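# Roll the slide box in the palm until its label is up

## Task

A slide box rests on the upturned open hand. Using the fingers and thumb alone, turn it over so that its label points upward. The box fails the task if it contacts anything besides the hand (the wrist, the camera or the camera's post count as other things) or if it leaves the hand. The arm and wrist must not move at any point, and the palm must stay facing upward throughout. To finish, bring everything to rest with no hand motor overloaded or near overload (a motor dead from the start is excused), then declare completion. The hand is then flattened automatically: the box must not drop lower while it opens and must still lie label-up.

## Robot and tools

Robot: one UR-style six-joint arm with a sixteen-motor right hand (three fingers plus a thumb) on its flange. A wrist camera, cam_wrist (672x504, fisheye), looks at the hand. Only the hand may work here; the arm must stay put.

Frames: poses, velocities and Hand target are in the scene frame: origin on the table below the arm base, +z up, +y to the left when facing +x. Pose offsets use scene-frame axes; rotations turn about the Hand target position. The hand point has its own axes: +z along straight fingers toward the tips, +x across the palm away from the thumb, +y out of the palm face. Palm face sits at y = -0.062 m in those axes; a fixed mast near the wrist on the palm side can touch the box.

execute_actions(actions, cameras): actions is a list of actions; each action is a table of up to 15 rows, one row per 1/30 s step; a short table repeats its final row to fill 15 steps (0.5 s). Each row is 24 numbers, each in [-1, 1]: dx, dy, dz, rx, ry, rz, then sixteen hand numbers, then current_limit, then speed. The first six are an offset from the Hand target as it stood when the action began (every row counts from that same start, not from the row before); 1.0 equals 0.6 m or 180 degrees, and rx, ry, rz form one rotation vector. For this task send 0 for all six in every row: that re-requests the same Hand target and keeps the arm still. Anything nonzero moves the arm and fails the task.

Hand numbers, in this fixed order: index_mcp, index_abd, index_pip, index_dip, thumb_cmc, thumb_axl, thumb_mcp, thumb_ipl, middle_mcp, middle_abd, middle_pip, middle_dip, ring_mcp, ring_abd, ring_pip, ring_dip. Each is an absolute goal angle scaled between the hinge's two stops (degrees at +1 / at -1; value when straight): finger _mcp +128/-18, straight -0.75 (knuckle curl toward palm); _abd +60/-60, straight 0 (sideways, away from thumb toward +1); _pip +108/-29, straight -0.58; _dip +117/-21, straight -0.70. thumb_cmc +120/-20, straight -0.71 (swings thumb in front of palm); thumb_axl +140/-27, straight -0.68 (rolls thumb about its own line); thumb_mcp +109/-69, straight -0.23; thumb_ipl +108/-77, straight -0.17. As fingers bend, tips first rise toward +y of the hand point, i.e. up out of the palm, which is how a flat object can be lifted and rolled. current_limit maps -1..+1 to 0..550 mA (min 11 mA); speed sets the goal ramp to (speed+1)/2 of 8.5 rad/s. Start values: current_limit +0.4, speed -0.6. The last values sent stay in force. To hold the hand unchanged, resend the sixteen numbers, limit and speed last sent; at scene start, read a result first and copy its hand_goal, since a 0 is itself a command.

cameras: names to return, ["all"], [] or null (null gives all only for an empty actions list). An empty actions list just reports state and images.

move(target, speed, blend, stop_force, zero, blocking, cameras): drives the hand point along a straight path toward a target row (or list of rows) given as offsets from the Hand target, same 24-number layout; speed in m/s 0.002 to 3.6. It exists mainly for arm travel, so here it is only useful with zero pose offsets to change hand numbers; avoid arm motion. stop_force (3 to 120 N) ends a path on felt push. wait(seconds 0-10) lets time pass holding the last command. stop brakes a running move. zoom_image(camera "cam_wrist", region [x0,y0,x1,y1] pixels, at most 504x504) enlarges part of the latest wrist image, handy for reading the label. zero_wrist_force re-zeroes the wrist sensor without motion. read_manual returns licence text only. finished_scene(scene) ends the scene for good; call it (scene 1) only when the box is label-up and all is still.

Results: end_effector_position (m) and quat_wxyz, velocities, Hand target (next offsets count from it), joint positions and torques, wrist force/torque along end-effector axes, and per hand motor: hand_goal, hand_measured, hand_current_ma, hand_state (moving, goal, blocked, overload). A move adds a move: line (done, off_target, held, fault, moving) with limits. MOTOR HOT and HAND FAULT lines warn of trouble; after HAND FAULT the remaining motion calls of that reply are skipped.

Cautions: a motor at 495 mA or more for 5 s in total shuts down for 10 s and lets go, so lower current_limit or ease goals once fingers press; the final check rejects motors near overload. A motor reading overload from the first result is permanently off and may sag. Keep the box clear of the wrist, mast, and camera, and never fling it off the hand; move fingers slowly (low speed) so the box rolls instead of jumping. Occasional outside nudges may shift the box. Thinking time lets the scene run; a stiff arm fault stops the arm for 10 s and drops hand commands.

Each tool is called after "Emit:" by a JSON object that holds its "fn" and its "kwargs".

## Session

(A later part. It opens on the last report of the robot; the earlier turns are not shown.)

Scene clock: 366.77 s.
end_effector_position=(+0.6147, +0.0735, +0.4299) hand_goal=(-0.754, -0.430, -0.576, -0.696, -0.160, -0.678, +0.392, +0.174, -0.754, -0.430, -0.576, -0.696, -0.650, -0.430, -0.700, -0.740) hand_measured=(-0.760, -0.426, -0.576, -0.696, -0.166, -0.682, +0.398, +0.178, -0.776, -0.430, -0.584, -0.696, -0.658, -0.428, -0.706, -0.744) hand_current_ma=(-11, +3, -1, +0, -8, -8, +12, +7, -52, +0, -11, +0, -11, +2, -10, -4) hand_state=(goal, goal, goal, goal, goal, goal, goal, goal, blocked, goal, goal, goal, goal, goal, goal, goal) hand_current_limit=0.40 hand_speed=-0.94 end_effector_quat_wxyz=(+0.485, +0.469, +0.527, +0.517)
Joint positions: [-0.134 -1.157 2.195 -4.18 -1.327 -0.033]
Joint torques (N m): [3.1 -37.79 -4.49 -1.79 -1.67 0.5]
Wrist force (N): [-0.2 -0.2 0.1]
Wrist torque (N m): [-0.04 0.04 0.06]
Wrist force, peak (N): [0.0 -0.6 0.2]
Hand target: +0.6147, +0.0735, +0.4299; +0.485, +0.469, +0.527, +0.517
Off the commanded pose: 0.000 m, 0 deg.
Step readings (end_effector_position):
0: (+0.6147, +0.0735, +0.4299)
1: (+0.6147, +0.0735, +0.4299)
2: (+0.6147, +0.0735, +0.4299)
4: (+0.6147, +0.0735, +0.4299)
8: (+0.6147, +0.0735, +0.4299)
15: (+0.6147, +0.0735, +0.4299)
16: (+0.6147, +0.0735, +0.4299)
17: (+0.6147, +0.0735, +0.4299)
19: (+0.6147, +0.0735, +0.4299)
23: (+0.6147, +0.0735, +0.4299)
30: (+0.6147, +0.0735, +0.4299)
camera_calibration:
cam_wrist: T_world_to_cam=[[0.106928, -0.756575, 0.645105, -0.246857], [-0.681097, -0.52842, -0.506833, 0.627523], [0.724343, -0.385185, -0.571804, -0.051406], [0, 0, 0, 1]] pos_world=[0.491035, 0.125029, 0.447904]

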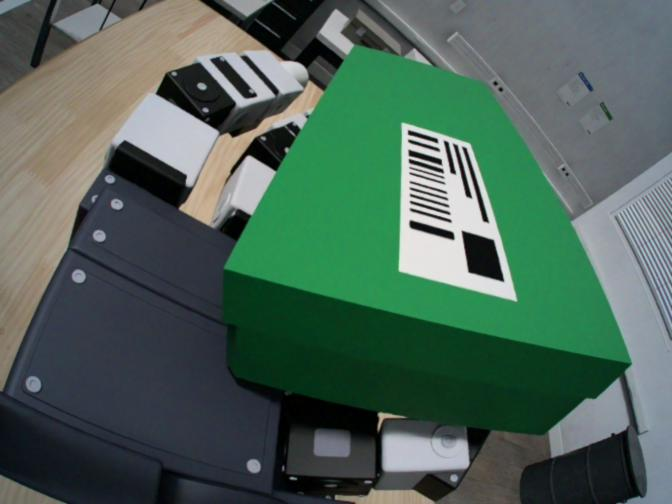

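Emit:
{"fn": "execute_actions", "kwargs": {"actions": [[[0,0,0,0,0,0,-0.754,-0.43,-0.576,-0.696,-0.23,-0.677,0.393,0.174,-0.754,-0.43,-0.576,-0.696,-0.7,-0.43,-0.64,-0.72,0.4,-0.94]],[[0,0,0,0,0,0,-0.754,-0.43,-0.576,-0.696,-0.3,-0.677,0.393,0.174,-0.754,-0.43,-0.576,-0.696,-0.75,-0.43,-0.576,-0.696,0.4,-0.94]]], "cameras": ["all"]}}

Scene clock: 370.20 s.
end_effector_position=(+0.6147, +0.0735, +0.4299) hand_goal=(-0.754, -0.430, -0.576, -0.696, -0.300, -0.678, +0.392, +0.174, -0.754, -0.430, -0.576, -0.696, -0.750, -0.430, -0.576, -0.696) hand_measured=(-0.760, -0.426, -0.576, -0.696, -0.306, -0.682, +0.398, +0.178, -0.778, -0.430, -0.584, -0.696, -0.756, -0.428, -0.584, -0.700) hand_current_ma=(-11, +3, -1, +0, -10, -8, +12, +5, -53, +0, -11, +0, -11, +2, -10, -4) hand_state=(goal, goal, goal, goal, goal, goal, goal, goal, blocked, goal, goal, goal, goal, goal, goal, goal) hand_current_limit=0.40 hand_speed=-0.94 end_effector_quat_wxyz=(+0.485, +0.469, +0.527, +0.517)
Joint positions: [-0.134 -1.157 2.195 -4.18 -1.327 -0.033]
Joint torques (N m): [3.41 -37.31 -6.23 -1.94 -1.54 0.43]
Wrist force (N): [-0.1 -0.3 0.1]
Wrist torque (N m): [-0.05 0.02 0.08]
Wrist force, peak (N): [-0.1 -0.5 0.5]
Hand target: +0.6147, +0.0735, +0.4299; +0.485, +0.469, +0.527, +0.517
Off the commanded pose: 0.000 m, 0 deg.
Step readings (end_effector_position):
0: (+0.6147, +0.0735, +0.4299)
1: (+0.6147, +0.0735, +0.4299)
2: (+0.6147, +0.0735, +0.4299)
4: (+0.6147, +0.0735, +0.4299)
8: (+0.6147, +0.0735, +0.4299)
15: (+0.6147, +0.0735, +0.4299)
16: (+0.6147, +0.0735, +0.4299)
17: (+0.6147, +0.0735, +0.4299)
19: (+0.6147, +0.0735, +0.4299)
23: (+0.6147, +0.0735, +0.4299)
30: (+0.6147, +0.0735, +0.4299)
camera_calibration:
cam_wrist: T_world_to_cam=[[0.106928, -0.756575, 0.645105, -0.246857], [-0.681097, -0.52842, -0.506833, 0.627523], [0.724343, -0.385185, -0.571804, -0.051406], [0, 0, 0, 1]] pos_world=[0.491035, 0.125029, 0.447904]

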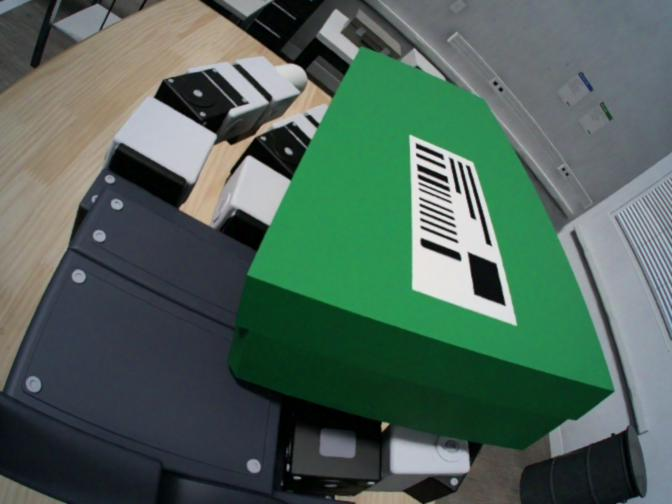

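Emit:
{"fn": "execute_actions", "kwargs": {"actions": [[[0,0,0,0,0,0,-0.754,-0.43,-0.576,-0.696,-0.36,-0.677,0.393,0.174,-0.754,-0.43,-0.576,-0.696,-0.754,-0.43,-0.576,-0.696,0.4,-0.95]],[[0,0,0,0,0,0,-0.754,-0.43,-0.576,-0.696,-0.42,-0.677,0.393,0.174,-0.754,-0.43,-0.576,-0.696,-0.754,-0.43,-0.576,-0.696,0.4,-0.95]]], "cameras": ["all"]}}

Scene clock: 373.23 s.
end_effector_position=(+0.6147, +0.0735, +0.4299) hand_goal=(-0.754, -0.430, -0.576, -0.696, -0.420, -0.678, +0.392, +0.174, -0.754, -0.430, -0.576, -0.696, -0.754, -0.430, -0.576, -0.696) hand_measured=(-0.760, -0.426, -0.576, -0.696, -0.428, -0.682, +0.398, +0.176, -0.778, -0.430, -0.584, -0.696, -0.760, -0.428, -0.582, -0.700) hand_current_ma=(-11, +3, -1, +0, -11, -8, +12, +5, -53, +0, -11, +0, -11, +2, -10, -4) hand_state=(goal, goal, goal, goal, goal, goal, goal, goal, blocked, goal, goal, goal, goal, goal, goal, goal) hand_current_limit=0.40 hand_speed=-0.95 end_effector_quat_wxyz=(+0.485, +0.469, +0.527, +0.517)
Joint positions: [-0.134 -1.157 2.195 -4.18 -1.327 -0.033]
Joint torques (N m): [2.53 -38.77 -5.5 -2 -1.65 0.36]
Wrist force (N): [0.2 -0.2 0.2]
Wrist torque (N m): [-0.06 -0.01 0.11]
Wrist force, peak (N): [0.0 -0.2 0.5]
Hand target: +0.6147, +0.0735, +0.4299; +0.485, +0.469, +0.527, +0.517
Off the commanded pose: 0.000 m, 0 deg.
Step readings (end_effector_position):
0: (+0.6147, +0.0735, +0.4299)
1: (+0.6147, +0.0735, +0.4299)
2: (+0.6147, +0.0735, +0.4299)
4: (+0.6147, +0.0735, +0.4299)
8: (+0.6147, +0.0735, +0.4299)
15: (+0.6147, +0.0735, +0.4299)
16: (+0.6147, +0.0735, +0.4299)
17: (+0.6147, +0.0735, +0.4299)
19: (+0.6147, +0.0735, +0.4299)
23: (+0.6147, +0.0735, +0.4299)
30: (+0.6147, +0.0735, +0.4299)
camera_calibration:
cam_wrist: T_world_to_cam=[[0.106928, -0.756575, 0.645105, -0.246857], [-0.681097, -0.52842, -0.506833, 0.627523], [0.724343, -0.385185, -0.571804, -0.051406], [0, 0, 0, 1]] pos_world=[0.491035, 0.125029, 0.447904]

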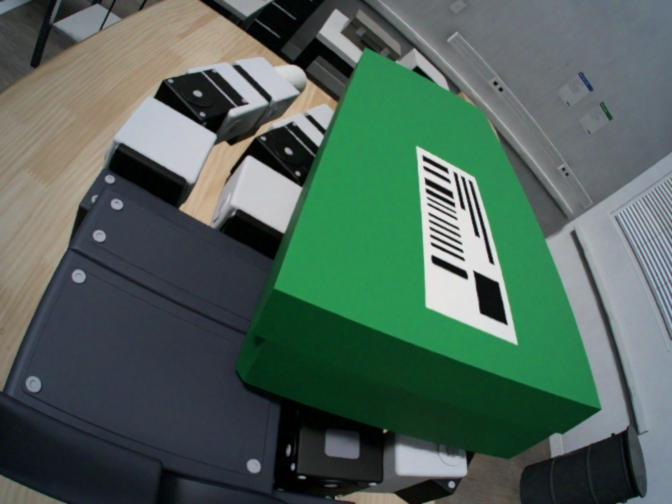

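Emit:
{"fn": "execute_actions", "kwargs": {"actions": [[[0,0,0,0,0,0,-0.754,-0.43,-0.576,-0.696,-0.48,-0.677,0.393,0.174,-0.754,-0.43,-0.576,-0.696,-0.754,-0.43,-0.576,-0.696,0.4,-0.95]],[[0,0,0,0,0,0,-0.754,-0.43,-0.576,-0.696,-0.54,-0.677,0.393,0.174,-0.754,-0.43,-0.576,-0.696,-0.754,-0.43,-0.576,-0.696,0.4,-0.95]]], "cameras": ["all"]}}

Scene clock: 379.73 s.
end_effector_position=(+0.6147, +0.0735, +0.4299) hand_goal=(-0.754, -0.430, -0.576, -0.696, -0.540, -0.678, +0.392, +0.174, -0.754, -0.430, -0.576, -0.696, -0.754, -0.430, -0.576, -0.696) hand_measured=(-0.760, -0.426, -0.576, -0.696, -0.548, -0.684, +0.398, +0.176, -0.778, -0.430, -0.584, -0.696, -0.760, -0.428, -0.582, -0.700) hand_current_ma=(-11, +3, -1, +0, -12, -9, +12, +4, -53, +0, -11, +0, -11, +2, -10, -4) hand_state=(goal, goal, goal, goal, goal, goal, goal, goal, blocked, goal, goal, goal, goal, goal, goal, goal) hand_current_limit=0.40 hand_speed=-0.95 end_effector_quat_wxyz=(+0.485, +0.469, +0.527, +0.517)
Joint positions: [-0.134 -1.157 2.195 -4.18 -1.327 -0.033]
Joint torques (N m): [2.48 -38.51 -6.03 -2.08 -1.58 0.42]
Wrist force (N): [0.2 -0.3 0.2]
Wrist torque (N m): [-0.06 -0.02 0.12]
Wrist force, peak (N): [0.1 -0.5 0.4]
Hand target: +0.6147, +0.0735, +0.4299; +0.485, +0.469, +0.527, +0.517
Off the commanded pose: 0.000 m, 0 deg.
Step readings (end_effector_position):
0: (+0.6147, +0.0735, +0.4299)
1: (+0.6147, +0.0735, +0.4299)
2: (+0.6147, +0.0735, +0.4299)
4: (+0.6147, +0.0735, +0.4299)
8: (+0.6147, +0.0735, +0.4299)
15: (+0.6147, +0.0735, +0.4299)
16: (+0.6147, +0.0735, +0.4299)
17: (+0.6147, +0.0735, +0.4299)
19: (+0.6147, +0.0735, +0.4299)
23: (+0.6147, +0.0735, +0.4299)
30: (+0.6147, +0.0735, +0.4299)
camera_calibration:
cam_wrist: T_world_to_cam=[[0.106928, -0.756575, 0.645105, -0.246857], [-0.681097, -0.52842, -0.506833, 0.627523], [0.724343, -0.385185, -0.571804, -0.051406], [0, 0, 0, 1]] pos_world=[0.491035, 0.125029, 0.447904]

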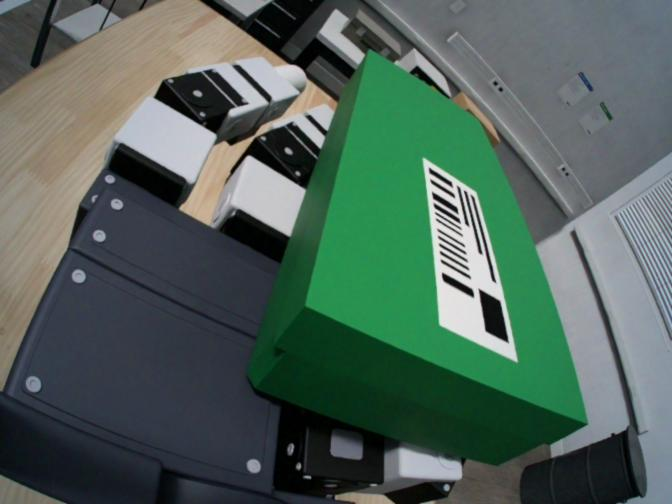

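Emit:
{"fn": "execute_actions", "kwargs": {"actions": [[[0,0,0,0,0,0,-0.754,-0.43,-0.576,-0.696,-0.6,-0.677,0.393,0.174,-0.754,-0.43,-0.576,-0.696,-0.754,-0.43,-0.576,-0.696,0.4,-0.95]],[[0,0,0,0,0,0,-0.754,-0.43,-0.576,-0.696,-0.66,-0.677,0.393,0.174,-0.754,-0.43,-0.576,-0.696,-0.754,-0.43,-0.576,-0.696,0.4,-0.95]]], "cameras": ["all"]}}

Scene clock: 385.73 s.
end_effector_position=(+0.6147, +0.0735, +0.4299) hand_goal=(-0.754, -0.430, -0.576, -0.696, -0.660, -0.678, +0.392, +0.174, -0.754, -0.430, -0.576, -0.696, -0.754, -0.430, -0.576, -0.696) hand_measured=(-0.760, -0.426, -0.576, -0.696, -0.668, -0.684, +0.398, +0.176, -0.778, -0.430, -0.584, -0.696, -0.760, -0.428, -0.582, -0.700) hand_current_ma=(-11, +3, -1, +0, -13, -10, +12, +3, -53, +0, -11, +0, -11, +2, -10, -4) hand_state=(goal, goal, goal, goal, goal, goal, goal, goal, blocked, goal, goal, goal, goal, goal, goal, goal) hand_current_limit=0.40 hand_speed=-0.95 end_effector_quat_wxyz=(+0.485, +0.469, +0.527, +0.517)
Joint positions: [-0.134 -1.157 2.195 -4.18 -1.327 -0.033]
Joint torques (N m): [2.33 -38.88 -5.97 -1.96 -1.56 0.26]
Wrist force (N): [0.0 -0.4 0.2]
Wrist torque (N m): [-0.08 0.00 0.11]
Wrist force, peak (N): [0.1 -0.5 0.4]
Hand target: +0.6147, +0.0735, +0.4299; +0.485, +0.469, +0.527, +0.517
Off the commanded pose: 0.000 m, 0 deg.
Step readings (end_effector_position):
0: (+0.6147, +0.0735, +0.4299)
1: (+0.6147, +0.0735, +0.4299)
2: (+0.6147, +0.0735, +0.4299)
4: (+0.6147, +0.0735, +0.4299)
8: (+0.6147, +0.0735, +0.4299)
15: (+0.6147, +0.0735, +0.4299)
16: (+0.6147, +0.0735, +0.4299)
17: (+0.6147, +0.0735, +0.4299)
19: (+0.6147, +0.0735, +0.4299)
23: (+0.6147, +0.0735, +0.4299)
30: (+0.6147, +0.0735, +0.4299)
camera_calibration:
cam_wrist: T_world_to_cam=[[0.106928, -0.756575, 0.645105, -0.246857], [-0.681097, -0.52842, -0.506833, 0.627523], [0.724343, -0.385185, -0.571804, -0.051406], [0, 0, 0, 1]] pos_world=[0.491035, 0.125029, 0.447904]

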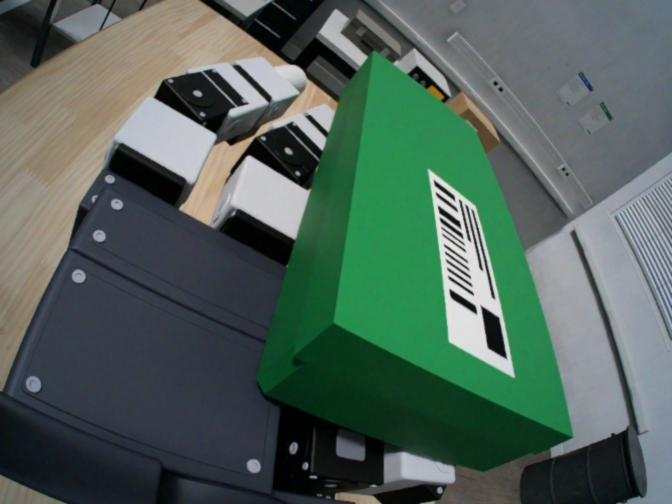

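Emit:
{"fn": "execute_actions", "kwargs": {"actions": [[[0,0,0,0,0,0,-0.754,-0.43,-0.576,-0.696,-0.72,-0.677,0.393,0.174,-0.754,-0.43,-0.576,-0.696,-0.754,-0.43,-0.576,-0.696,0.4,-0.95]],[[0,0,0,0,0,0,-0.754,-0.43,-0.576,-0.696,-0.78,-0.677,0.393,0.174,-0.754,-0.43,-0.576,-0.696,-0.754,-0.43,-0.576,-0.696,0.4,-0.95]]], "cameras": ["all"]}}

Scene clock: 393.03 s.
end_effector_position=(+0.6147, +0.0735, +0.4299) hand_goal=(-0.754, -0.430, -0.576, -0.696, -0.780, -0.678, +0.392, +0.174, -0.754, -0.430, -0.576, -0.696, -0.754, -0.430, -0.576, -0.696) hand_measured=(-0.772, -0.428, -0.584, -0.698, -0.784, -0.684, +0.394, +0.176, -0.778, -0.430, -0.584, -0.696, -0.760, -0.428, -0.582, -0.700) hand_current_ma=(-36, +3, -10, -2, -5, -10, +3, +3, -53, +0, -11, +0, -11, +2, -10, -4) hand_state=(goal, goal, goal, goal, goal, goal, goal, goal, blocked, goal, goal, goal, goal, goal, goal, goal) hand_current_limit=0.40 hand_speed=-0.95 end_effector_quat_wxyz=(+0.485, +0.469, +0.527, +0.517)
Joint positions: [-0.134 -1.157 2.195 -4.18 -1.327 -0.033]
Joint torques (N m): [2.84 -39.8 -7.2 -2.06 -1.4 0.26]
Wrist force (N): [0.0 -0.4 0.2]
Wrist torque (N m): [-0.08 0.01 0.11]
Wrist force, peak (N): [0.2 -0.5 0.4]
Hand target: +0.6147, +0.0735, +0.4299; +0.485, +0.469, +0.527, +0.517
Off the commanded pose: 0.000 m, 0 deg.
Step readings (end_effector_position):
0: (+0.6147, +0.0735, +0.4299)
1: (+0.6147, +0.0735, +0.4299)
2: (+0.6147, +0.0735, +0.4299)
4: (+0.6147, +0.0735, +0.4299)
8: (+0.6147, +0.0735, +0.4299)
15: (+0.6147, +0.0735, +0.4299)
16: (+0.6147, +0.0735, +0.4299)
17: (+0.6147, +0.0735, +0.4299)
19: (+0.6147, +0.0735, +0.4299)
23: (+0.6147, +0.0735, +0.4299)
30: (+0.6147, +0.0735, +0.4299)
camera_calibration:
cam_wrist: T_world_to_cam=[[0.106928, -0.756575, 0.645105, -0.246857], [-0.681097, -0.52842, -0.506833, 0.627523], [0.724343, -0.385185, -0.571804, -0.051406], [0, 0, 0, 1]] pos_world=[0.491035, 0.125029, 0.447904]

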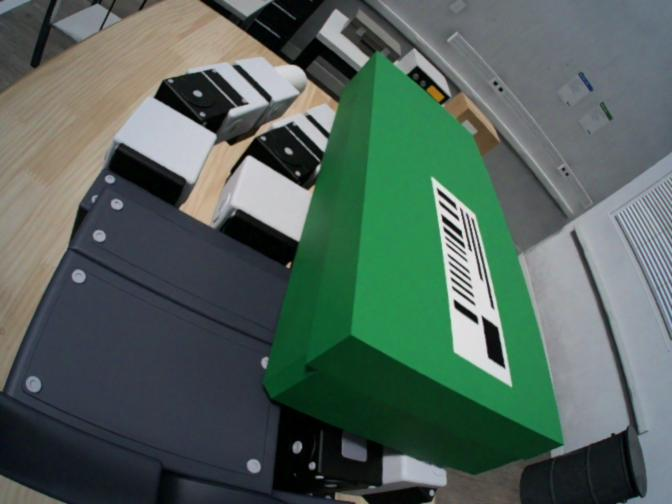

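Emit:
{"fn": "execute_actions", "kwargs": {"actions": [[[0,0,0,0,0,0,-0.754,-0.43,-0.576,-0.696,-0.86,-0.677,0.393,0.174,-0.754,-0.43,-0.576,-0.696,-0.754,-0.43,-0.576,-0.696,0.4,-0.95]],[[0,0,0,0,0,0,-0.754,-0.37,-0.576,-0.696,-0.9,-0.677,0.393,0.174,-0.754,-0.37,-0.576,-0.696,-0.754,-0.37,-0.576,-0.696,0.4,-0.95]],[[0,0,0,0,0,0,-0.754,-0.31,-0.576,-0.696,-0.9,-0.677,0.393,0.174,-0.754,-0.31,-0.576,-0.696,-0.754,-0.31,-0.576,-0.696,0.4,-0.95]]], "cameras": ["all"]}}

Scene clock: 406.50 s.
end_effector_position=(+0.6147, +0.0735, +0.4299) hand_goal=(-0.754, -0.310, -0.576, -0.696, -0.900, -0.678, +0.392, +0.174, -0.754, -0.310, -0.576, -0.696, -0.754, -0.310, -0.576, -0.696) hand_measured=(-0.774, -0.314, -0.584, -0.698, -0.904, -0.684, +0.394, +0.176, -0.778, -0.314, -0.584, -0.696, -0.762, -0.314, -0.582, -0.700) hand_current_ma=(-42, -3, -13, -2, -4, -10, +2, +3, -53, -5, -11, +0, -11, -3, -10, -4) hand_state=(goal, goal, goal, goal, goal, goal, goal, goal, blocked, goal, goal, goal, goal, goal, goal, goal) hand_current_limit=0.40 hand_speed=-0.95 end_effector_quat_wxyz=(+0.485, +0.469, +0.527, +0.517)
Joint positions: [-0.134 -1.157 2.195 -4.18 -1.327 -0.033]
Joint torques (N m): [2.86 -39.35 -6.73 -2.04 -1.31 0.21]
Wrist force (N): [-0.2 -0.3 0.1]
Wrist torque (N m): [-0.05 0.03 0.09]
Wrist force, peak (N): [0.0 -0.6 0.3]
Hand target: +0.6147, +0.0735, +0.4299; +0.485, +0.469, +0.527, +0.517
Off the commanded pose: 0.000 m, 0 deg.
Step readings (end_effector_position):
0: (+0.6147, +0.0735, +0.4299)
1: (+0.6147, +0.0735, +0.4299)
2: (+0.6147, +0.0735, +0.4299)
4: (+0.6147, +0.0735, +0.4299)
8: (+0.6147, +0.0735, +0.4299)
15: (+0.6147, +0.0735, +0.4299)
16: (+0.6147, +0.0735, +0.4299)
17: (+0.6147, +0.0735, +0.4299)
19: (+0.6147, +0.0735, +0.4299)
23: (+0.6147, +0.0735, +0.4299)
30: (+0.6147, +0.0735, +0.4299)
31: (+0.6147, +0.0735, +0.4299)
32: (+0.6147, +0.0735, +0.4299)
34: (+0.6147, +0.0735, +0.4299)
38: (+0.6147, +0.0735, +0.4299)
45: (+0.6147, +0.0735, +0.4299)
camera_calibration:
cam_wrist: T_world_to_cam=[[0.106928, -0.756575, 0.645105, -0.246857], [-0.681097, -0.52842, -0.506833, 0.627523], [0.724343, -0.385185, -0.571804, -0.051406], [0, 0, 0, 1]] pos_world=[0.491035, 0.125029, 0.447904]

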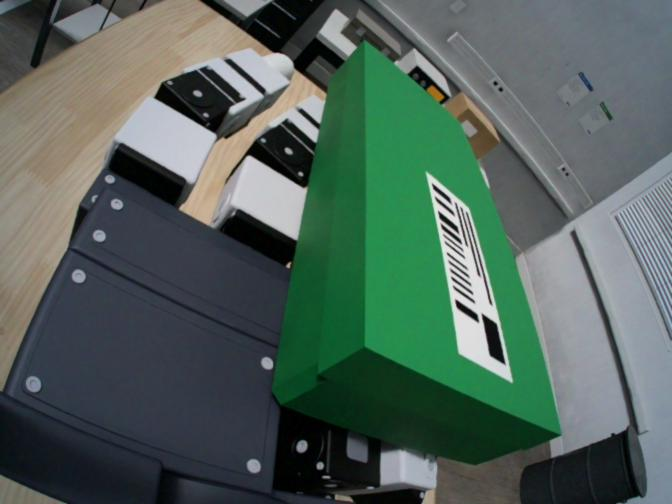

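Emit:
{"fn": "execute_actions", "kwargs": {"actions": [[[0,0,0,0,0,0,-0.754,-0.22,-0.576,-0.696,-0.9,-0.677,0.393,0.174,-0.754,-0.22,-0.576,-0.696,-0.754,-0.22,-0.576,-0.696,0.4,-0.95]],[[0,0,0,0,0,0,-0.754,-0.13,-0.576,-0.696,-0.9,-0.677,0.393,0.174,-0.754,-0.13,-0.576,-0.696,-0.754,-0.13,-0.576,-0.696,0.4,-0.95]],[[0,0,0,0,0,0,-0.754,-0.04,-0.576,-0.696,-0.9,-0.677,0.393,0.174,-0.754,-0.04,-0.576,-0.696,-0.754,-0.04,-0.576,-0.696,0.4,-0.95]]], "cameras": ["all"]}}

Scene clock: 423.07 s.
end_effector_position=(+0.6147, +0.0735, +0.4299) hand_goal=(-0.754, -0.040, -0.576, -0.696, -0.900, -0.678, +0.392, +0.174, -0.754, -0.040, -0.576, -0.696, -0.754, -0.040, -0.576, -0.696) hand_measured=(-0.774, -0.044, -0.584, -0.698, -0.904, -0.684, +0.394, +0.176, -0.778, -0.046, -0.584, -0.696, -0.762, -0.044, -0.582, -0.700) hand_current_ma=(-42, -3, -13, -2, -4, -10, +2, +3, -53, -6, -11, +0, -12, -3, -10, -4) hand_state=(goal, goal, goal, goal, goal, goal, goal, goal, blocked, goal, goal, goal, goal, goal, goal, goal) hand_current_limit=0.40 hand_speed=-0.95 end_effector_quat_wxyz=(+0.485, +0.469, +0.527, +0.517)
Joint positions: [-0.134 -1.157 2.195 -4.18 -1.327 -0.033]
Joint torques (N m): [1.84 -40.27 -8.57 -2.08 -1.32 0.06]
Wrist force (N): [0.0 -0.2 0.2]
Wrist torque (N m): [-0.04 0.01 0.06]
Wrist force, peak (N): [0.2 -0.6 0.3]
Hand target: +0.6147, +0.0735, +0.4299; +0.485, +0.469, +0.527, +0.517
Off the commanded pose: 0.000 m, 0 deg.
Step readings (end_effector_position):
0: (+0.6147, +0.0735, +0.4299)
1: (+0.6147, +0.0735, +0.4299)
2: (+0.6147, +0.0735, +0.4299)
4: (+0.6147, +0.0735, +0.4299)
8: (+0.6147, +0.0735, +0.4299)
15: (+0.6147, +0.0735, +0.4299)
16: (+0.6147, +0.0735, +0.4299)
17: (+0.6147, +0.0735, +0.4299)
19: (+0.6147, +0.0735, +0.4299)
23: (+0.6147, +0.0735, +0.4299)
30: (+0.6147, +0.0735, +0.4299)
31: (+0.6147, +0.0735, +0.4299)
32: (+0.6147, +0.0735, +0.4299)
34: (+0.6147, +0.0735, +0.4299)
38: (+0.6147, +0.0735, +0.4299)
45: (+0.6147, +0.0735, +0.4299)
camera_calibration:
cam_wrist: T_world_to_cam=[[0.106928, -0.756575, 0.645105, -0.246857], [-0.681097, -0.52842, -0.506833, 0.627523], [0.724343, -0.385185, -0.571804, -0.051406], [0, 0, 0, 1]] pos_world=[0.491035, 0.125029, 0.447904]

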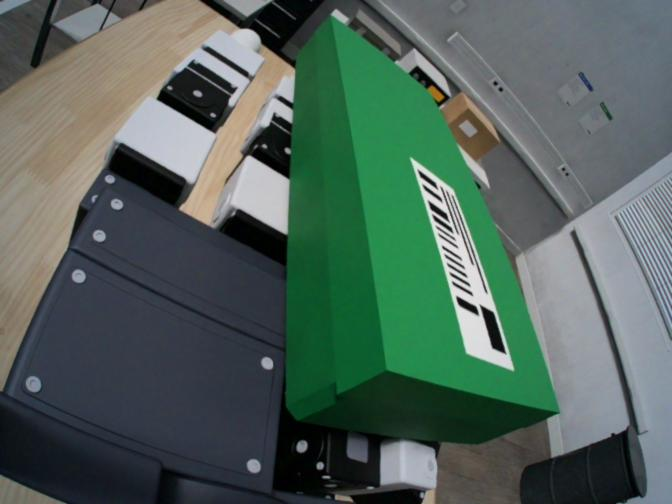

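Emit:
{"fn": "execute_actions", "kwargs": {"actions": [[[0,0,0,0,0,0,-0.754,-0.04,-0.576,-0.696,-0.9,-0.677,-0.225,0.7,-0.754,-0.04,-0.576,-0.696,-0.754,-0.04,-0.576,-0.696,0.4,-0.8]],[[0,0,0,0,0,0,-0.754,-0.04,-0.576,-0.696,-0.9,-0.677,-0.225,0.7,-0.754,-0.04,-0.576,-0.696,-0.754,-0.04,-0.576,-0.696,0.4,-0.8]],[[0,0,0,0,0,0,-0.754,-0.04,-0.576,-0.696,-0.7,-0.677,-0.225,0.7,-0.754,-0.04,-0.576,-0.696,-0.754,-0.04,-0.576,-0.696,0.4,-0.87]]], "cameras": ["all"]}}

Scene clock: 466.93 s.
end_effector_position=(+0.6147, +0.0735, +0.4299) hand_goal=(-0.754, -0.040, -0.576, -0.696, -0.700, -0.678, -0.226, +0.700, -0.754, -0.040, -0.576, -0.696, -0.754, -0.040, -0.576, -0.696) hand_measured=(-0.774, -0.042, -0.584, -0.698, -0.722, -0.682, -0.224, +0.698, -0.778, -0.044, -0.584, -0.696, -0.762, -0.044, -0.582, -0.700) hand_current_ma=(-42, -1, -13, -2, -46, -7, +3, -3, -53, -3, -11, -1, -12, -3, -10, -4) hand_state=(goal, goal, goal, goal, blocked, goal, goal, goal, blocked, goal, goal, goal, goal, goal, goal, goal) hand_current_limit=0.40 hand_speed=-0.87 end_effector_quat_wxyz=(+0.485, +0.469, +0.527, +0.517)
Joint positions: [-0.134 -1.157 2.195 -4.18 -1.327 -0.033]
Joint torques (N m): [-0.66 -40.79 -10.89 -2.03 -0.69 -0.6]
Wrist force (N): [-0.1 -0.3 0.2]
Wrist torque (N m): [-0.06 0.02 0.06]
Wrist force, peak (N): [0.0 -0.6 0.3]
Hand target: +0.6147, +0.0735, +0.4299; +0.485, +0.469, +0.527, +0.517
Off the commanded pose: 0.000 m, 0 deg.
Step readings (end_effector_position):
0: (+0.6147, +0.0735, +0.4299)
1: (+0.6147, +0.0735, +0.4299)
2: (+0.6147, +0.0735, +0.4299)
4: (+0.6147, +0.0735, +0.4299)
8: (+0.6147, +0.0735, +0.4299)
15: (+0.6147, +0.0735, +0.4299)
16: (+0.6147, +0.0735, +0.4299)
17: (+0.6147, +0.0735, +0.4299)
19: (+0.6147, +0.0735, +0.4299)
23: (+0.6147, +0.0735, +0.4299)
30: (+0.6147, +0.0735, +0.4299)
31: (+0.6147, +0.0735, +0.4299)
32: (+0.6147, +0.0735, +0.4299)
34: (+0.6147, +0.0735, +0.4299)
38: (+0.6147, +0.0735, +0.4299)
45: (+0.6147, +0.0735, +0.4299)
camera_calibration:
cam_wrist: T_world_to_cam=[[0.106928, -0.756575, 0.645105, -0.246857], [-0.681097, -0.52842, -0.506833, 0.627523], [0.724343, -0.385185, -0.571804, -0.051406], [0, 0, 0, 1]] pos_world=[0.491035, 0.125029, 0.447904]

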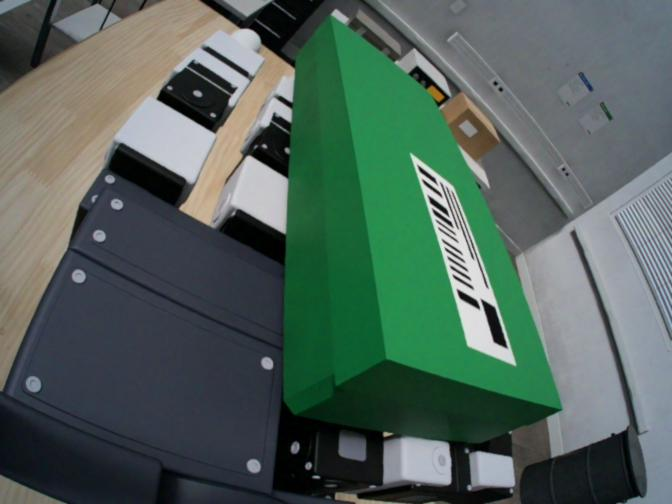

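Emit:
{"fn": "execute_actions", "kwargs": {"actions": [[[0,0,0,0,0,0,-0.754,-0.02,-0.576,-0.696,-0.8,-0.677,-0.5,0.85,-0.754,-0.02,-0.576,-0.696,-0.754,-0.02,-0.576,-0.696,0.4,-0.85]],[[0,0,0,0,0,0,-0.754,0.0,-0.576,-0.696,-0.8,-0.677,-0.56,0.98,-0.754,0.0,-0.576,-0.696,-0.754,0.0,-0.576,-0.696,0.4,-0.85]],[[0,0,0,0,0,0,-0.754,0.0,-0.576,-0.696,-0.65,-0.677,-0.56,0.98,-0.754,0.0,-0.576,-0.696,-0.754,0.0,-0.576,-0.696,0.4,-0.9]]], "cameras": ["all"]}}

Scene clock: 484.67 s.
end_effector_position=(+0.6147, +0.0735, +0.4299) hand_goal=(-0.754, +0.000, -0.576, -0.696, -0.650, -0.678, -0.560, +0.980, -0.754, +0.000, -0.576, -0.696, -0.754, +0.000, -0.576, -0.696) hand_measured=(-0.774, -0.002, -0.584, -0.698, -0.672, -0.680, -0.558, +0.978, -0.778, -0.002, -0.584, -0.698, -0.762, -0.004, -0.582, -0.700) hand_current_ma=(-42, -1, -13, -2, -45, -2, +3, -3, -53, -2, -11, -1, -12, -3, -10, -4) hand_state=(goal, goal, goal, goal, blocked, goal, goal, goal, blocked, goal, goal, goal, goal, goal, goal, goal) hand_current_limit=0.40 hand_speed=-0.90 end_effector_quat_wxyz=(+0.485, +0.469, +0.527, +0.517)
Joint positions: [-0.134 -1.157 2.195 -4.18 -1.327 -0.033]
Joint torques (N m): [-1.23 -41.59 -11.73 -1.93 -0.35 -0.72]
Wrist force (N): [0.0 -0.2 0.3]
Wrist torque (N m): [-0.07 0.00 0.07]
Wrist force, peak (N): [-0.2 -0.5 0.4]
Hand target: +0.6147, +0.0735, +0.4299; +0.485, +0.469, +0.527, +0.517
Off the commanded pose: 0.000 m, 0 deg.
Step readings (end_effector_position):
0: (+0.6147, +0.0735, +0.4299)
1: (+0.6147, +0.0735, +0.4299)
2: (+0.6147, +0.0735, +0.4299)
4: (+0.6147, +0.0735, +0.4299)
8: (+0.6147, +0.0735, +0.4299)
15: (+0.6147, +0.0735, +0.4299)
16: (+0.6147, +0.0735, +0.4299)
17: (+0.6147, +0.0735, +0.4299)
19: (+0.6147, +0.0735, +0.4299)
23: (+0.6147, +0.0735, +0.4299)
30: (+0.6147, +0.0735, +0.4299)
31: (+0.6147, +0.0735, +0.4299)
32: (+0.6147, +0.0735, +0.4299)
34: (+0.6147, +0.0735, +0.4299)
38: (+0.6147, +0.0735, +0.4299)
45: (+0.6147, +0.0735, +0.4299)
camera_calibration:
cam_wrist: T_world_to_cam=[[0.106928, -0.756575, 0.645105, -0.246857], [-0.681097, -0.52842, -0.506833, 0.627523], [0.724343, -0.385185, -0.571804, -0.051406], [0, 0, 0, 1]] pos_world=[0.491035, 0.125029, 0.447904]

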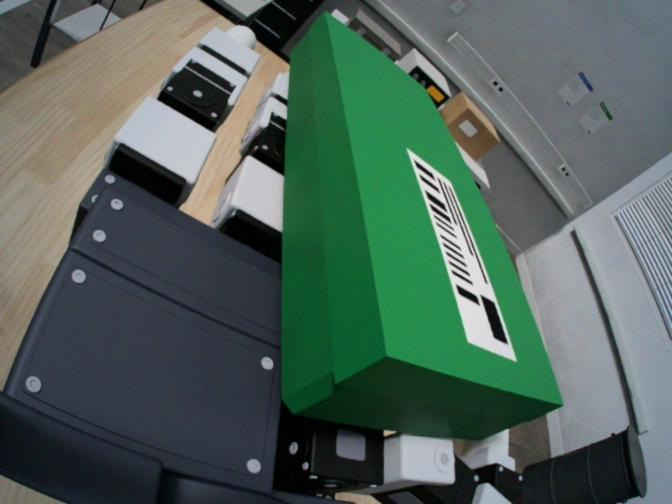

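Emit:
{"fn": "execute_actions", "kwargs": {"actions": [[[0,0,0,0,0,0,-0.754,0.0,-0.576,-0.696,-0.5,-0.677,-0.56,0.98,-0.754,0.0,-0.576,-0.696,-0.754,0.0,-0.576,-0.696,0.4,-0.9]],[[0,0,0,0,0,0,-0.754,0.0,-0.576,-0.696,-0.36,-0.677,-0.56,0.98,-0.754,0.0,-0.576,-0.696,-0.754,0.0,-0.576,-0.696,0.4,-0.9]]], "cameras": ["all"]}}

Scene clock: 488.27 s.
end_effector_position=(+0.6147, +0.0735, +0.4299) hand_goal=(-0.754, +0.000, -0.576, -0.696, -0.360, -0.678, -0.560, +0.980, -0.754, +0.000, -0.576, -0.696, -0.754, +0.000, -0.576, -0.696) hand_measured=(-0.774, +0.000, -0.584, -0.698, -0.382, -0.678, -0.558, +0.978, -0.778, -0.002, -0.584, -0.698, -0.762, -0.004, -0.582, -0.700) hand_current_ma=(-42, +0, -13, -2, -46, -1, +3, -2, -54, -1, -14, -3, -12, -3, -10, -4) hand_state=(goal, goal, goal, goal, blocked, goal, goal, goal, blocked, goal, goal, goal, goal, goal, goal, goal) hand_current_limit=0.40 hand_speed=-0.90 end_effector_quat_wxyz=(+0.485, +0.469, +0.527, +0.517)
Joint positions: [-0.134 -1.157 2.195 -4.18 -1.327 -0.033]
Joint torques (N m): [-1.82 -41.76 -11.67 -2.1 -0.45 -0.67]
Wrist force (N): [-0.1 -0.3 0.1]
Wrist torque (N m): [-0.06 0.02 0.05]
Wrist force, peak (N): [0.0 -0.3 0.5]
Hand target: +0.6147, +0.0735, +0.4299; +0.485, +0.469, +0.527, +0.517
Off the commanded pose: 0.000 m, 0 deg.
Step readings (end_effector_position):
0: (+0.6147, +0.0735, +0.4299)
1: (+0.6147, +0.0735, +0.4299)
2: (+0.6147, +0.0735, +0.4299)
4: (+0.6147, +0.0735, +0.4299)
8: (+0.6147, +0.0735, +0.4299)
15: (+0.6147, +0.0735, +0.4299)
16: (+0.6147, +0.0735, +0.4299)
17: (+0.6147, +0.0735, +0.4299)
19: (+0.6147, +0.0735, +0.4299)
23: (+0.6147, +0.0735, +0.4299)
30: (+0.6147, +0.0735, +0.4299)
camera_calibration:
cam_wrist: T_world_to_cam=[[0.106928, -0.756575, 0.645105, -0.246857], [-0.681097, -0.52842, -0.506833, 0.627523], [0.724343, -0.385185, -0.571804, -0.051406], [0, 0, 0, 1]] pos_world=[0.491035, 0.125029, 0.447904]

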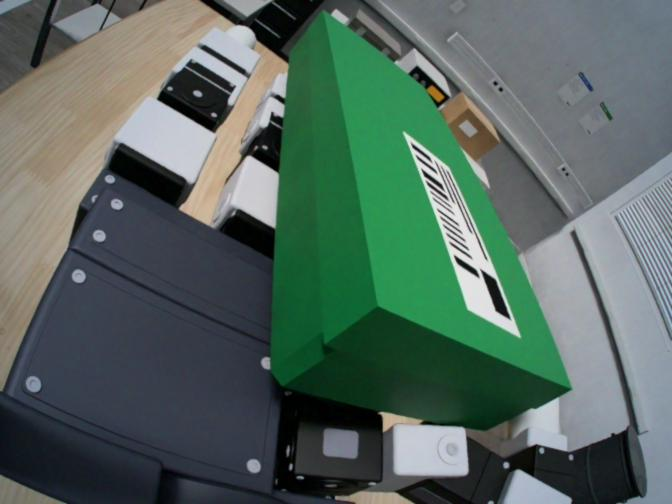

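Emit:
{"fn": "zoom_image", "kwargs": {"camera": "cam_wrist", "region": [272, 300, 672, 504]}}

Scaled by 1.260 from the camera's 672x504 image, which has a finer 960x720 frame.

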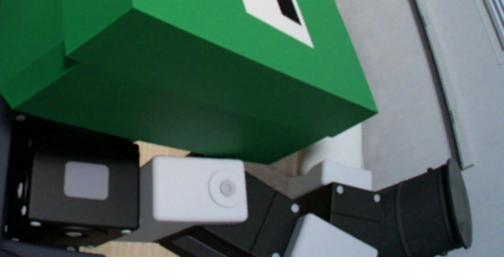

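Emit:
{"fn": "execute_actions", "kwargs": {"actions": [[[0,0,0,0,0,0,-0.754,0.0,-0.576,-0.696,-0.38,-0.677,-0.46,0.98,-0.754,0.0,-0.576,-0.696,-0.754,0.0,-0.576,-0.696,0.4,-0.93]],[[0,0,0,0,0,0,-0.754,0.0,-0.576,-0.696,-0.38,-0.677,-0.36,0.98,-0.754,0.0,-0.576,-0.696,-0.754,0.0,-0.576,-0.696,0.4,-0.93]]], "cameras": ["all"]}}

Scene clock: 501.37 s.
end_effector_position=(+0.6147, +0.0735, +0.4299) hand_goal=(-0.754, +0.000, -0.576, -0.696, -0.380, -0.678, -0.360, +0.980, -0.754, +0.000, -0.576, -0.696, -0.754, +0.000, -0.576, -0.696) hand_measured=(-0.774, +0.000, -0.584, -0.698, -0.388, -0.678, -0.362, +0.978, -0.778, -0.002, -0.584, -0.698, -0.762, -0.004, -0.582, -0.700) hand_current_ma=(-55, +0, -16, -3, -11, -1, -2, -2, -54, -1, -12, -3, -12, -3, -10, -4) hand_state=(moving, goal, goal, goal, goal, goal, goal, goal, blocked, goal, goal, goal, goal, goal, goal, goal) hand_current_limit=0.40 hand_speed=-0.93 end_effector_quat_wxyz=(+0.485, +0.469, +0.527, +0.517)
Joint positions: [-0.134 -1.157 2.195 -4.18 -1.327 -0.033]
Joint torques (N m): [-2.45 -41.44 -12.47 -2.04 -0.41 -0.84]
Wrist force (N): [-0.4 0.2 0.4]
Wrist torque (N m): [-0.06 0.00 0.03]
Wrist force, peak (N): [0.3 -0.9 0.4]
Hand target: +0.6147, +0.0735, +0.4299; +0.485, +0.469, +0.527, +0.517
Off the commanded pose: 0.000 m, 0 deg.
Step readings (end_effector_position):
0: (+0.6147, +0.0735, +0.4299)
1: (+0.6147, +0.0735, +0.4299)
2: (+0.6147, +0.0735, +0.4299)
4: (+0.6147, +0.0735, +0.4299)
8: (+0.6147, +0.0735, +0.4299)
15: (+0.6147, +0.0735, +0.4299)
16: (+0.6147, +0.0735, +0.4299)
17: (+0.6147, +0.0735, +0.4299)
19: (+0.6147, +0.0735, +0.4299)
23: (+0.6147, +0.0735, +0.4299)
30: (+0.6147, +0.0735, +0.4299)
camera_calibration:
cam_wrist: T_world_to_cam=[[0.106928, -0.756575, 0.645105, -0.246857], [-0.681097, -0.52842, -0.506833, 0.627523], [0.724343, -0.385185, -0.571804, -0.051406], [0, 0, 0, 1]] pos_world=[0.491035, 0.125029, 0.447904]

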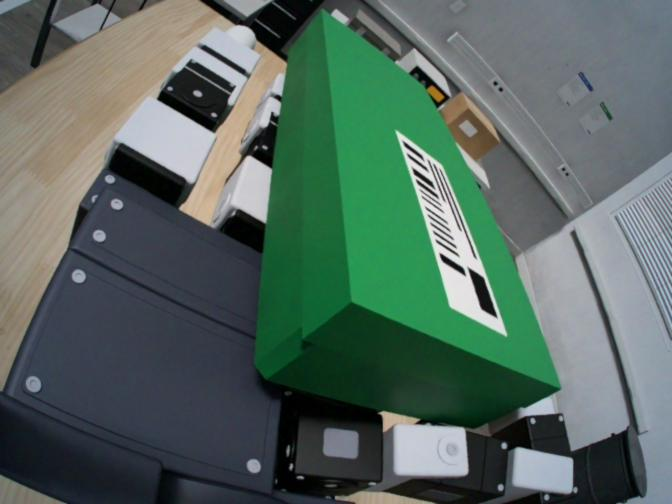

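Emit:
{"fn": "execute_actions", "kwargs": {"actions": [[[0,0,0,0,0,0,-0.754,0.0,-0.576,-0.696,-0.36,-0.677,-0.26,0.98,-0.754,0.0,-0.576,-0.696,-0.754,0.0,-0.576,-0.696,0.4,-0.93]],[[0,0,0,0,0,0,-0.754,0.0,-0.576,-0.696,-0.34,-0.677,-0.16,0.98,-0.754,0.0,-0.576,-0.696,-0.754,0.0,-0.576,-0.696,0.4,-0.93]]], "cameras": ["all"]}}

Scene clock: 505.57 s.
end_effector_position=(+0.6147, +0.0735, +0.4299) hand_goal=(-0.754, +0.000, -0.576, -0.696, -0.340, -0.678, -0.160, +0.980, -0.754, +0.000, -0.576, -0.696, -0.754, +0.000, -0.576, -0.696) hand_measured=(-0.776, +0.000, -0.584, -0.698, -0.356, -0.678, -0.172, +0.978, -0.778, -0.002, -0.584, -0.698, -0.762, -0.004, -0.582, -0.700) hand_current_ma=(-47, +0, -14, -3, -29, -1, -27, -2, -54, -1, -12, -3, -12, -3, -10, -4) hand_state=(blocked, goal, goal, goal, goal, goal, goal, goal, blocked, goal, goal, goal, goal, goal, goal, goal) hand_current_limit=0.40 hand_speed=-0.93 end_effector_quat_wxyz=(+0.485, +0.469, +0.527, +0.517)
Joint positions: [-0.134 -1.157 2.195 -4.18 -1.327 -0.033]
Joint torques (N m): [-2.93 -41.98 -13.08 -2.13 -0.56 -0.75]
Wrist force (N): [-0.1 -0.3 0.1]
Wrist torque (N m): [-0.06 0.02 0.03]
Wrist force, peak (N): [-0.1 -0.5 0.4]
Hand target: +0.6147, +0.0735, +0.4299; +0.485, +0.469, +0.527, +0.517
Off the commanded pose: 0.000 m, 0 deg.
Step readings (end_effector_position):
0: (+0.6147, +0.0735, +0.4299)
1: (+0.6147, +0.0735, +0.4299)
2: (+0.6147, +0.0735, +0.4299)
4: (+0.6147, +0.0735, +0.4299)
8: (+0.6147, +0.0735, +0.4299)
15: (+0.6147, +0.0735, +0.4299)
16: (+0.6147, +0.0735, +0.4299)
17: (+0.6147, +0.0735, +0.4299)
19: (+0.6147, +0.0735, +0.4299)
23: (+0.6147, +0.0735, +0.4299)
30: (+0.6147, +0.0735, +0.4299)
camera_calibration:
cam_wrist: T_world_to_cam=[[0.106928, -0.756575, 0.645105, -0.246857], [-0.681097, -0.52842, -0.506833, 0.627523], [0.724343, -0.385185, -0.571804, -0.051406], [0, 0, 0, 1]] pos_world=[0.491035, 0.125029, 0.447904]

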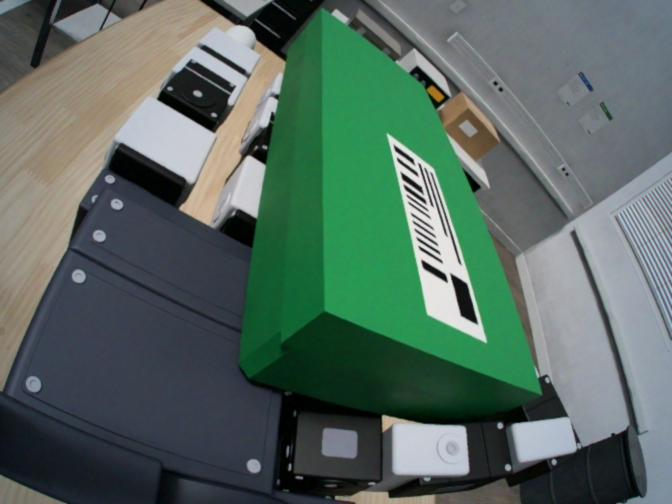

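Emit:
{"fn": "execute_actions", "kwargs": {"actions": [[[0,0,0,0,0,0,-0.754,0.0,-0.576,-0.696,-0.3,-0.677,-0.06,0.98,-0.754,0.0,-0.576,-0.696,-0.754,0.0,-0.576,-0.696,0.4,-0.93]],[[0,0,0,0,0,0,-0.754,0.0,-0.576,-0.696,-0.25,-0.677,0.04,0.98,-0.754,0.0,-0.576,-0.696,-0.754,0.0,-0.576,-0.696,0.4,-0.93]]], "cameras": ["all"]}}

Scene clock: 511.53 s.
end_effector_position=(+0.6147, +0.0735, +0.4299) hand_goal=(-0.754, +0.000, -0.576, -0.696, -0.250, -0.678, +0.040, +0.980, -0.754, +0.000, -0.576, -0.696, -0.754, +0.000, -0.576, -0.696) hand_measured=(-0.776, +0.002, -0.586, -0.700, -0.264, -0.678, +0.026, +0.978, -0.778, -0.002, -0.584, -0.698, -0.762, -0.004, -0.582, -0.700) hand_current_ma=(-49, +1, -14, -4, -24, -1, -33, -3, -54, -1, -12, -3, -12, -3, -10, -4) hand_state=(blocked, goal, goal, goal, goal, goal, goal, goal, blocked, goal, goal, goal, goal, goal, goal, goal) hand_current_limit=0.40 hand_speed=-0.93 end_effector_quat_wxyz=(+0.485, +0.469, +0.527, +0.517)
Joint positions: [-0.134 -1.157 2.195 -4.18 -1.327 -0.033]
Joint torques (N m): [-3 -42.99 -13.31 -2.13 -0.39 -0.78]
Wrist force (N): [-0.1 -0.2 0.2]
Wrist torque (N m): [-0.04 0.01 0.02]
Wrist force, peak (N): [0.0 -0.6 0.3]
Hand target: +0.6147, +0.0735, +0.4299; +0.485, +0.469, +0.527, +0.517
Off the commanded pose: 0.000 m, 0 deg.
Step readings (end_effector_position):
0: (+0.6147, +0.0735, +0.4299)
1: (+0.6147, +0.0735, +0.4299)
2: (+0.6147, +0.0735, +0.4299)
4: (+0.6147, +0.0735, +0.4299)
8: (+0.6147, +0.0735, +0.4299)
15: (+0.6147, +0.0735, +0.4299)
16: (+0.6147, +0.0735, +0.4299)
17: (+0.6147, +0.0735, +0.4299)
19: (+0.6147, +0.0735, +0.4299)
23: (+0.6147, +0.0735, +0.4299)
30: (+0.6147, +0.0735, +0.4299)
camera_calibration:
cam_wrist: T_world_to_cam=[[0.106928, -0.756575, 0.645105, -0.246857], [-0.681097, -0.52842, -0.506833, 0.627523], [0.724343, -0.385185, -0.571804, -0.051406], [0, 0, 0, 1]] pos_world=[0.491035, 0.125029, 0.447904]

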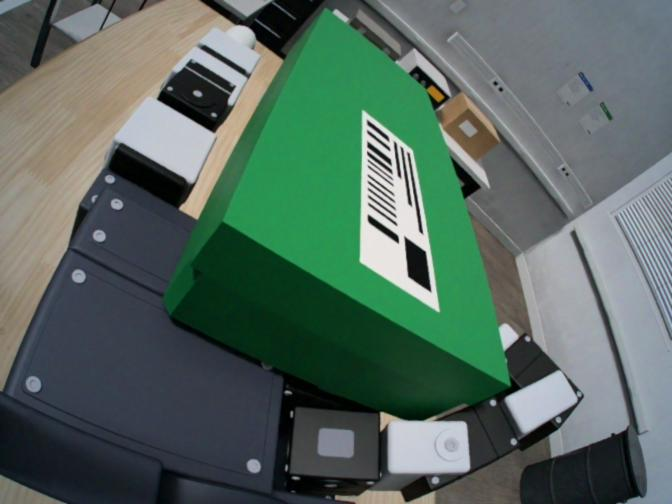

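Emit:
{"fn": "execute_actions", "kwargs": {"actions": [[[0,0,0,0,0,0,-0.754,0.0,-0.576,-0.696,-0.27,-0.677,-0.1,0.9,-0.754,0.0,-0.576,-0.696,-0.754,0.0,-0.576,-0.696,0.4,-0.92]],[[0,0,0,0,0,0,-0.754,0.0,-0.576,-0.696,-0.4,-0.677,-0.228,0.4,-0.754,0.0,-0.576,-0.696,-0.754,0.0,-0.576,-0.696,0.4,-0.8]],[[0,0,0,0,0,0,-0.754,0.0,-0.576,-0.696,-0.6,-0.677,-0.228,-0.17,-0.754,0.0,-0.576,-0.696,-0.754,0.0,-0.576,-0.696,0.4,-0.8]],[[0,0,0,0,0,0,-0.754,0.0,-0.576,-0.696,-0.714,-0.677,-0.228,-0.17,-0.754,0.0,-0.576,-0.696,-0.754,0.0,-0.576,-0.696,0.4,-0.9]]], "cameras": ["all"]}}

Scene clock: 524.67 s.
end_effector_position=(+0.6147, +0.0735, +0.4299) hand_goal=(-0.754, +0.000, -0.576, -0.696, -0.714, -0.678, -0.228, -0.170, -0.754, +0.000, -0.576, -0.696, -0.754, +0.000, -0.576, -0.696) hand_measured=(-0.776, +0.002, -0.586, -0.700, -0.720, -0.678, -0.226, -0.168, -0.778, -0.002, -0.584, -0.698, -0.762, -0.004, -0.582, -0.700) hand_current_ma=(-49, +1, -14, -4, -9, -1, +3, +3, -54, -1, -12, -3, -12, -3, -10, -4) hand_state=(blocked, goal, goal, goal, goal, goal, goal, goal, blocked, goal, goal, goal, goal, goal, goal, goal) hand_current_limit=0.40 hand_speed=-0.90 end_effector_quat_wxyz=(+0.485, +0.469, +0.527, +0.517)
Joint positions: [-0.134 -1.157 2.195 -4.18 -1.327 -0.033]
Joint torques (N m): [-4.09 -42.39 -14.8 -2.31 -0.5 -0.97]
Wrist force (N): [0.0 -0.2 0.2]
Wrist torque (N m): [-0.06 0.01 0.04]
Wrist force, peak (N): [0.1 -0.5 0.5]
Hand target: +0.6147, +0.0735, +0.4299; +0.485, +0.469, +0.527, +0.517
Off the commanded pose: 0.000 m, 0 deg.
Step readings (end_effector_position):
0: (+0.6147, +0.0735, +0.4299)
1: (+0.6147, +0.0735, +0.4299)
2: (+0.6147, +0.0735, +0.4299)
4: (+0.6147, +0.0735, +0.4299)
8: (+0.6147, +0.0735, +0.4299)
15: (+0.6147, +0.0735, +0.4299)
16: (+0.6147, +0.0735, +0.4299)
17: (+0.6147, +0.0735, +0.4299)
19: (+0.6147, +0.0735, +0.4299)
23: (+0.6147, +0.0735, +0.4299)
30: (+0.6147, +0.0735, +0.4299)
31: (+0.6147, +0.0735, +0.4299)
32: (+0.6147, +0.0735, +0.4299)
34: (+0.6147, +0.0735, +0.4299)
38: (+0.6147, +0.0735, +0.4299)
45: (+0.6147, +0.0735, +0.4299)
46: (+0.6147, +0.0735, +0.4299)
47: (+0.6147, +0.0735, +0.4299)
49: (+0.6147, +0.0735, +0.4299)
53: (+0.6147, +0.0735, +0.4299)
60: (+0.6147, +0.0735, +0.4299)
camera_calibration:
cam_wrist: T_world_to_cam=[[0.106928, -0.756575, 0.645105, -0.246857], [-0.681097, -0.52842, -0.506833, 0.627523], [0.724343, -0.385185, -0.571804, -0.051406], [0, 0, 0, 1]] pos_world=[0.491035, 0.125029, 0.447904]

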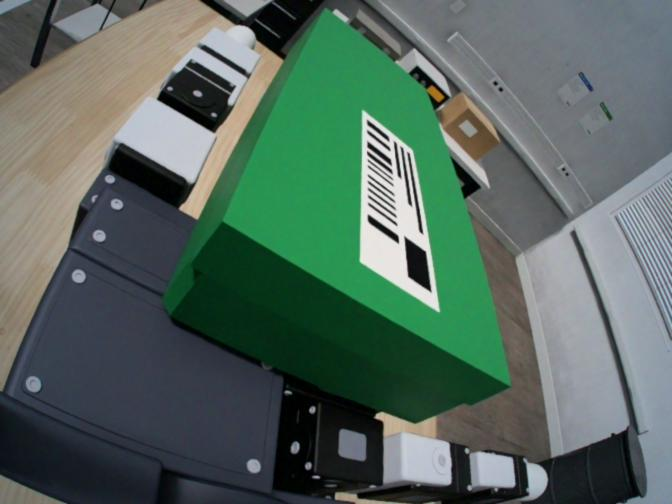

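Emit:
{"fn": "finished_scene", "kwargs": {"scene": 2}}

The scene is finished: the task was done.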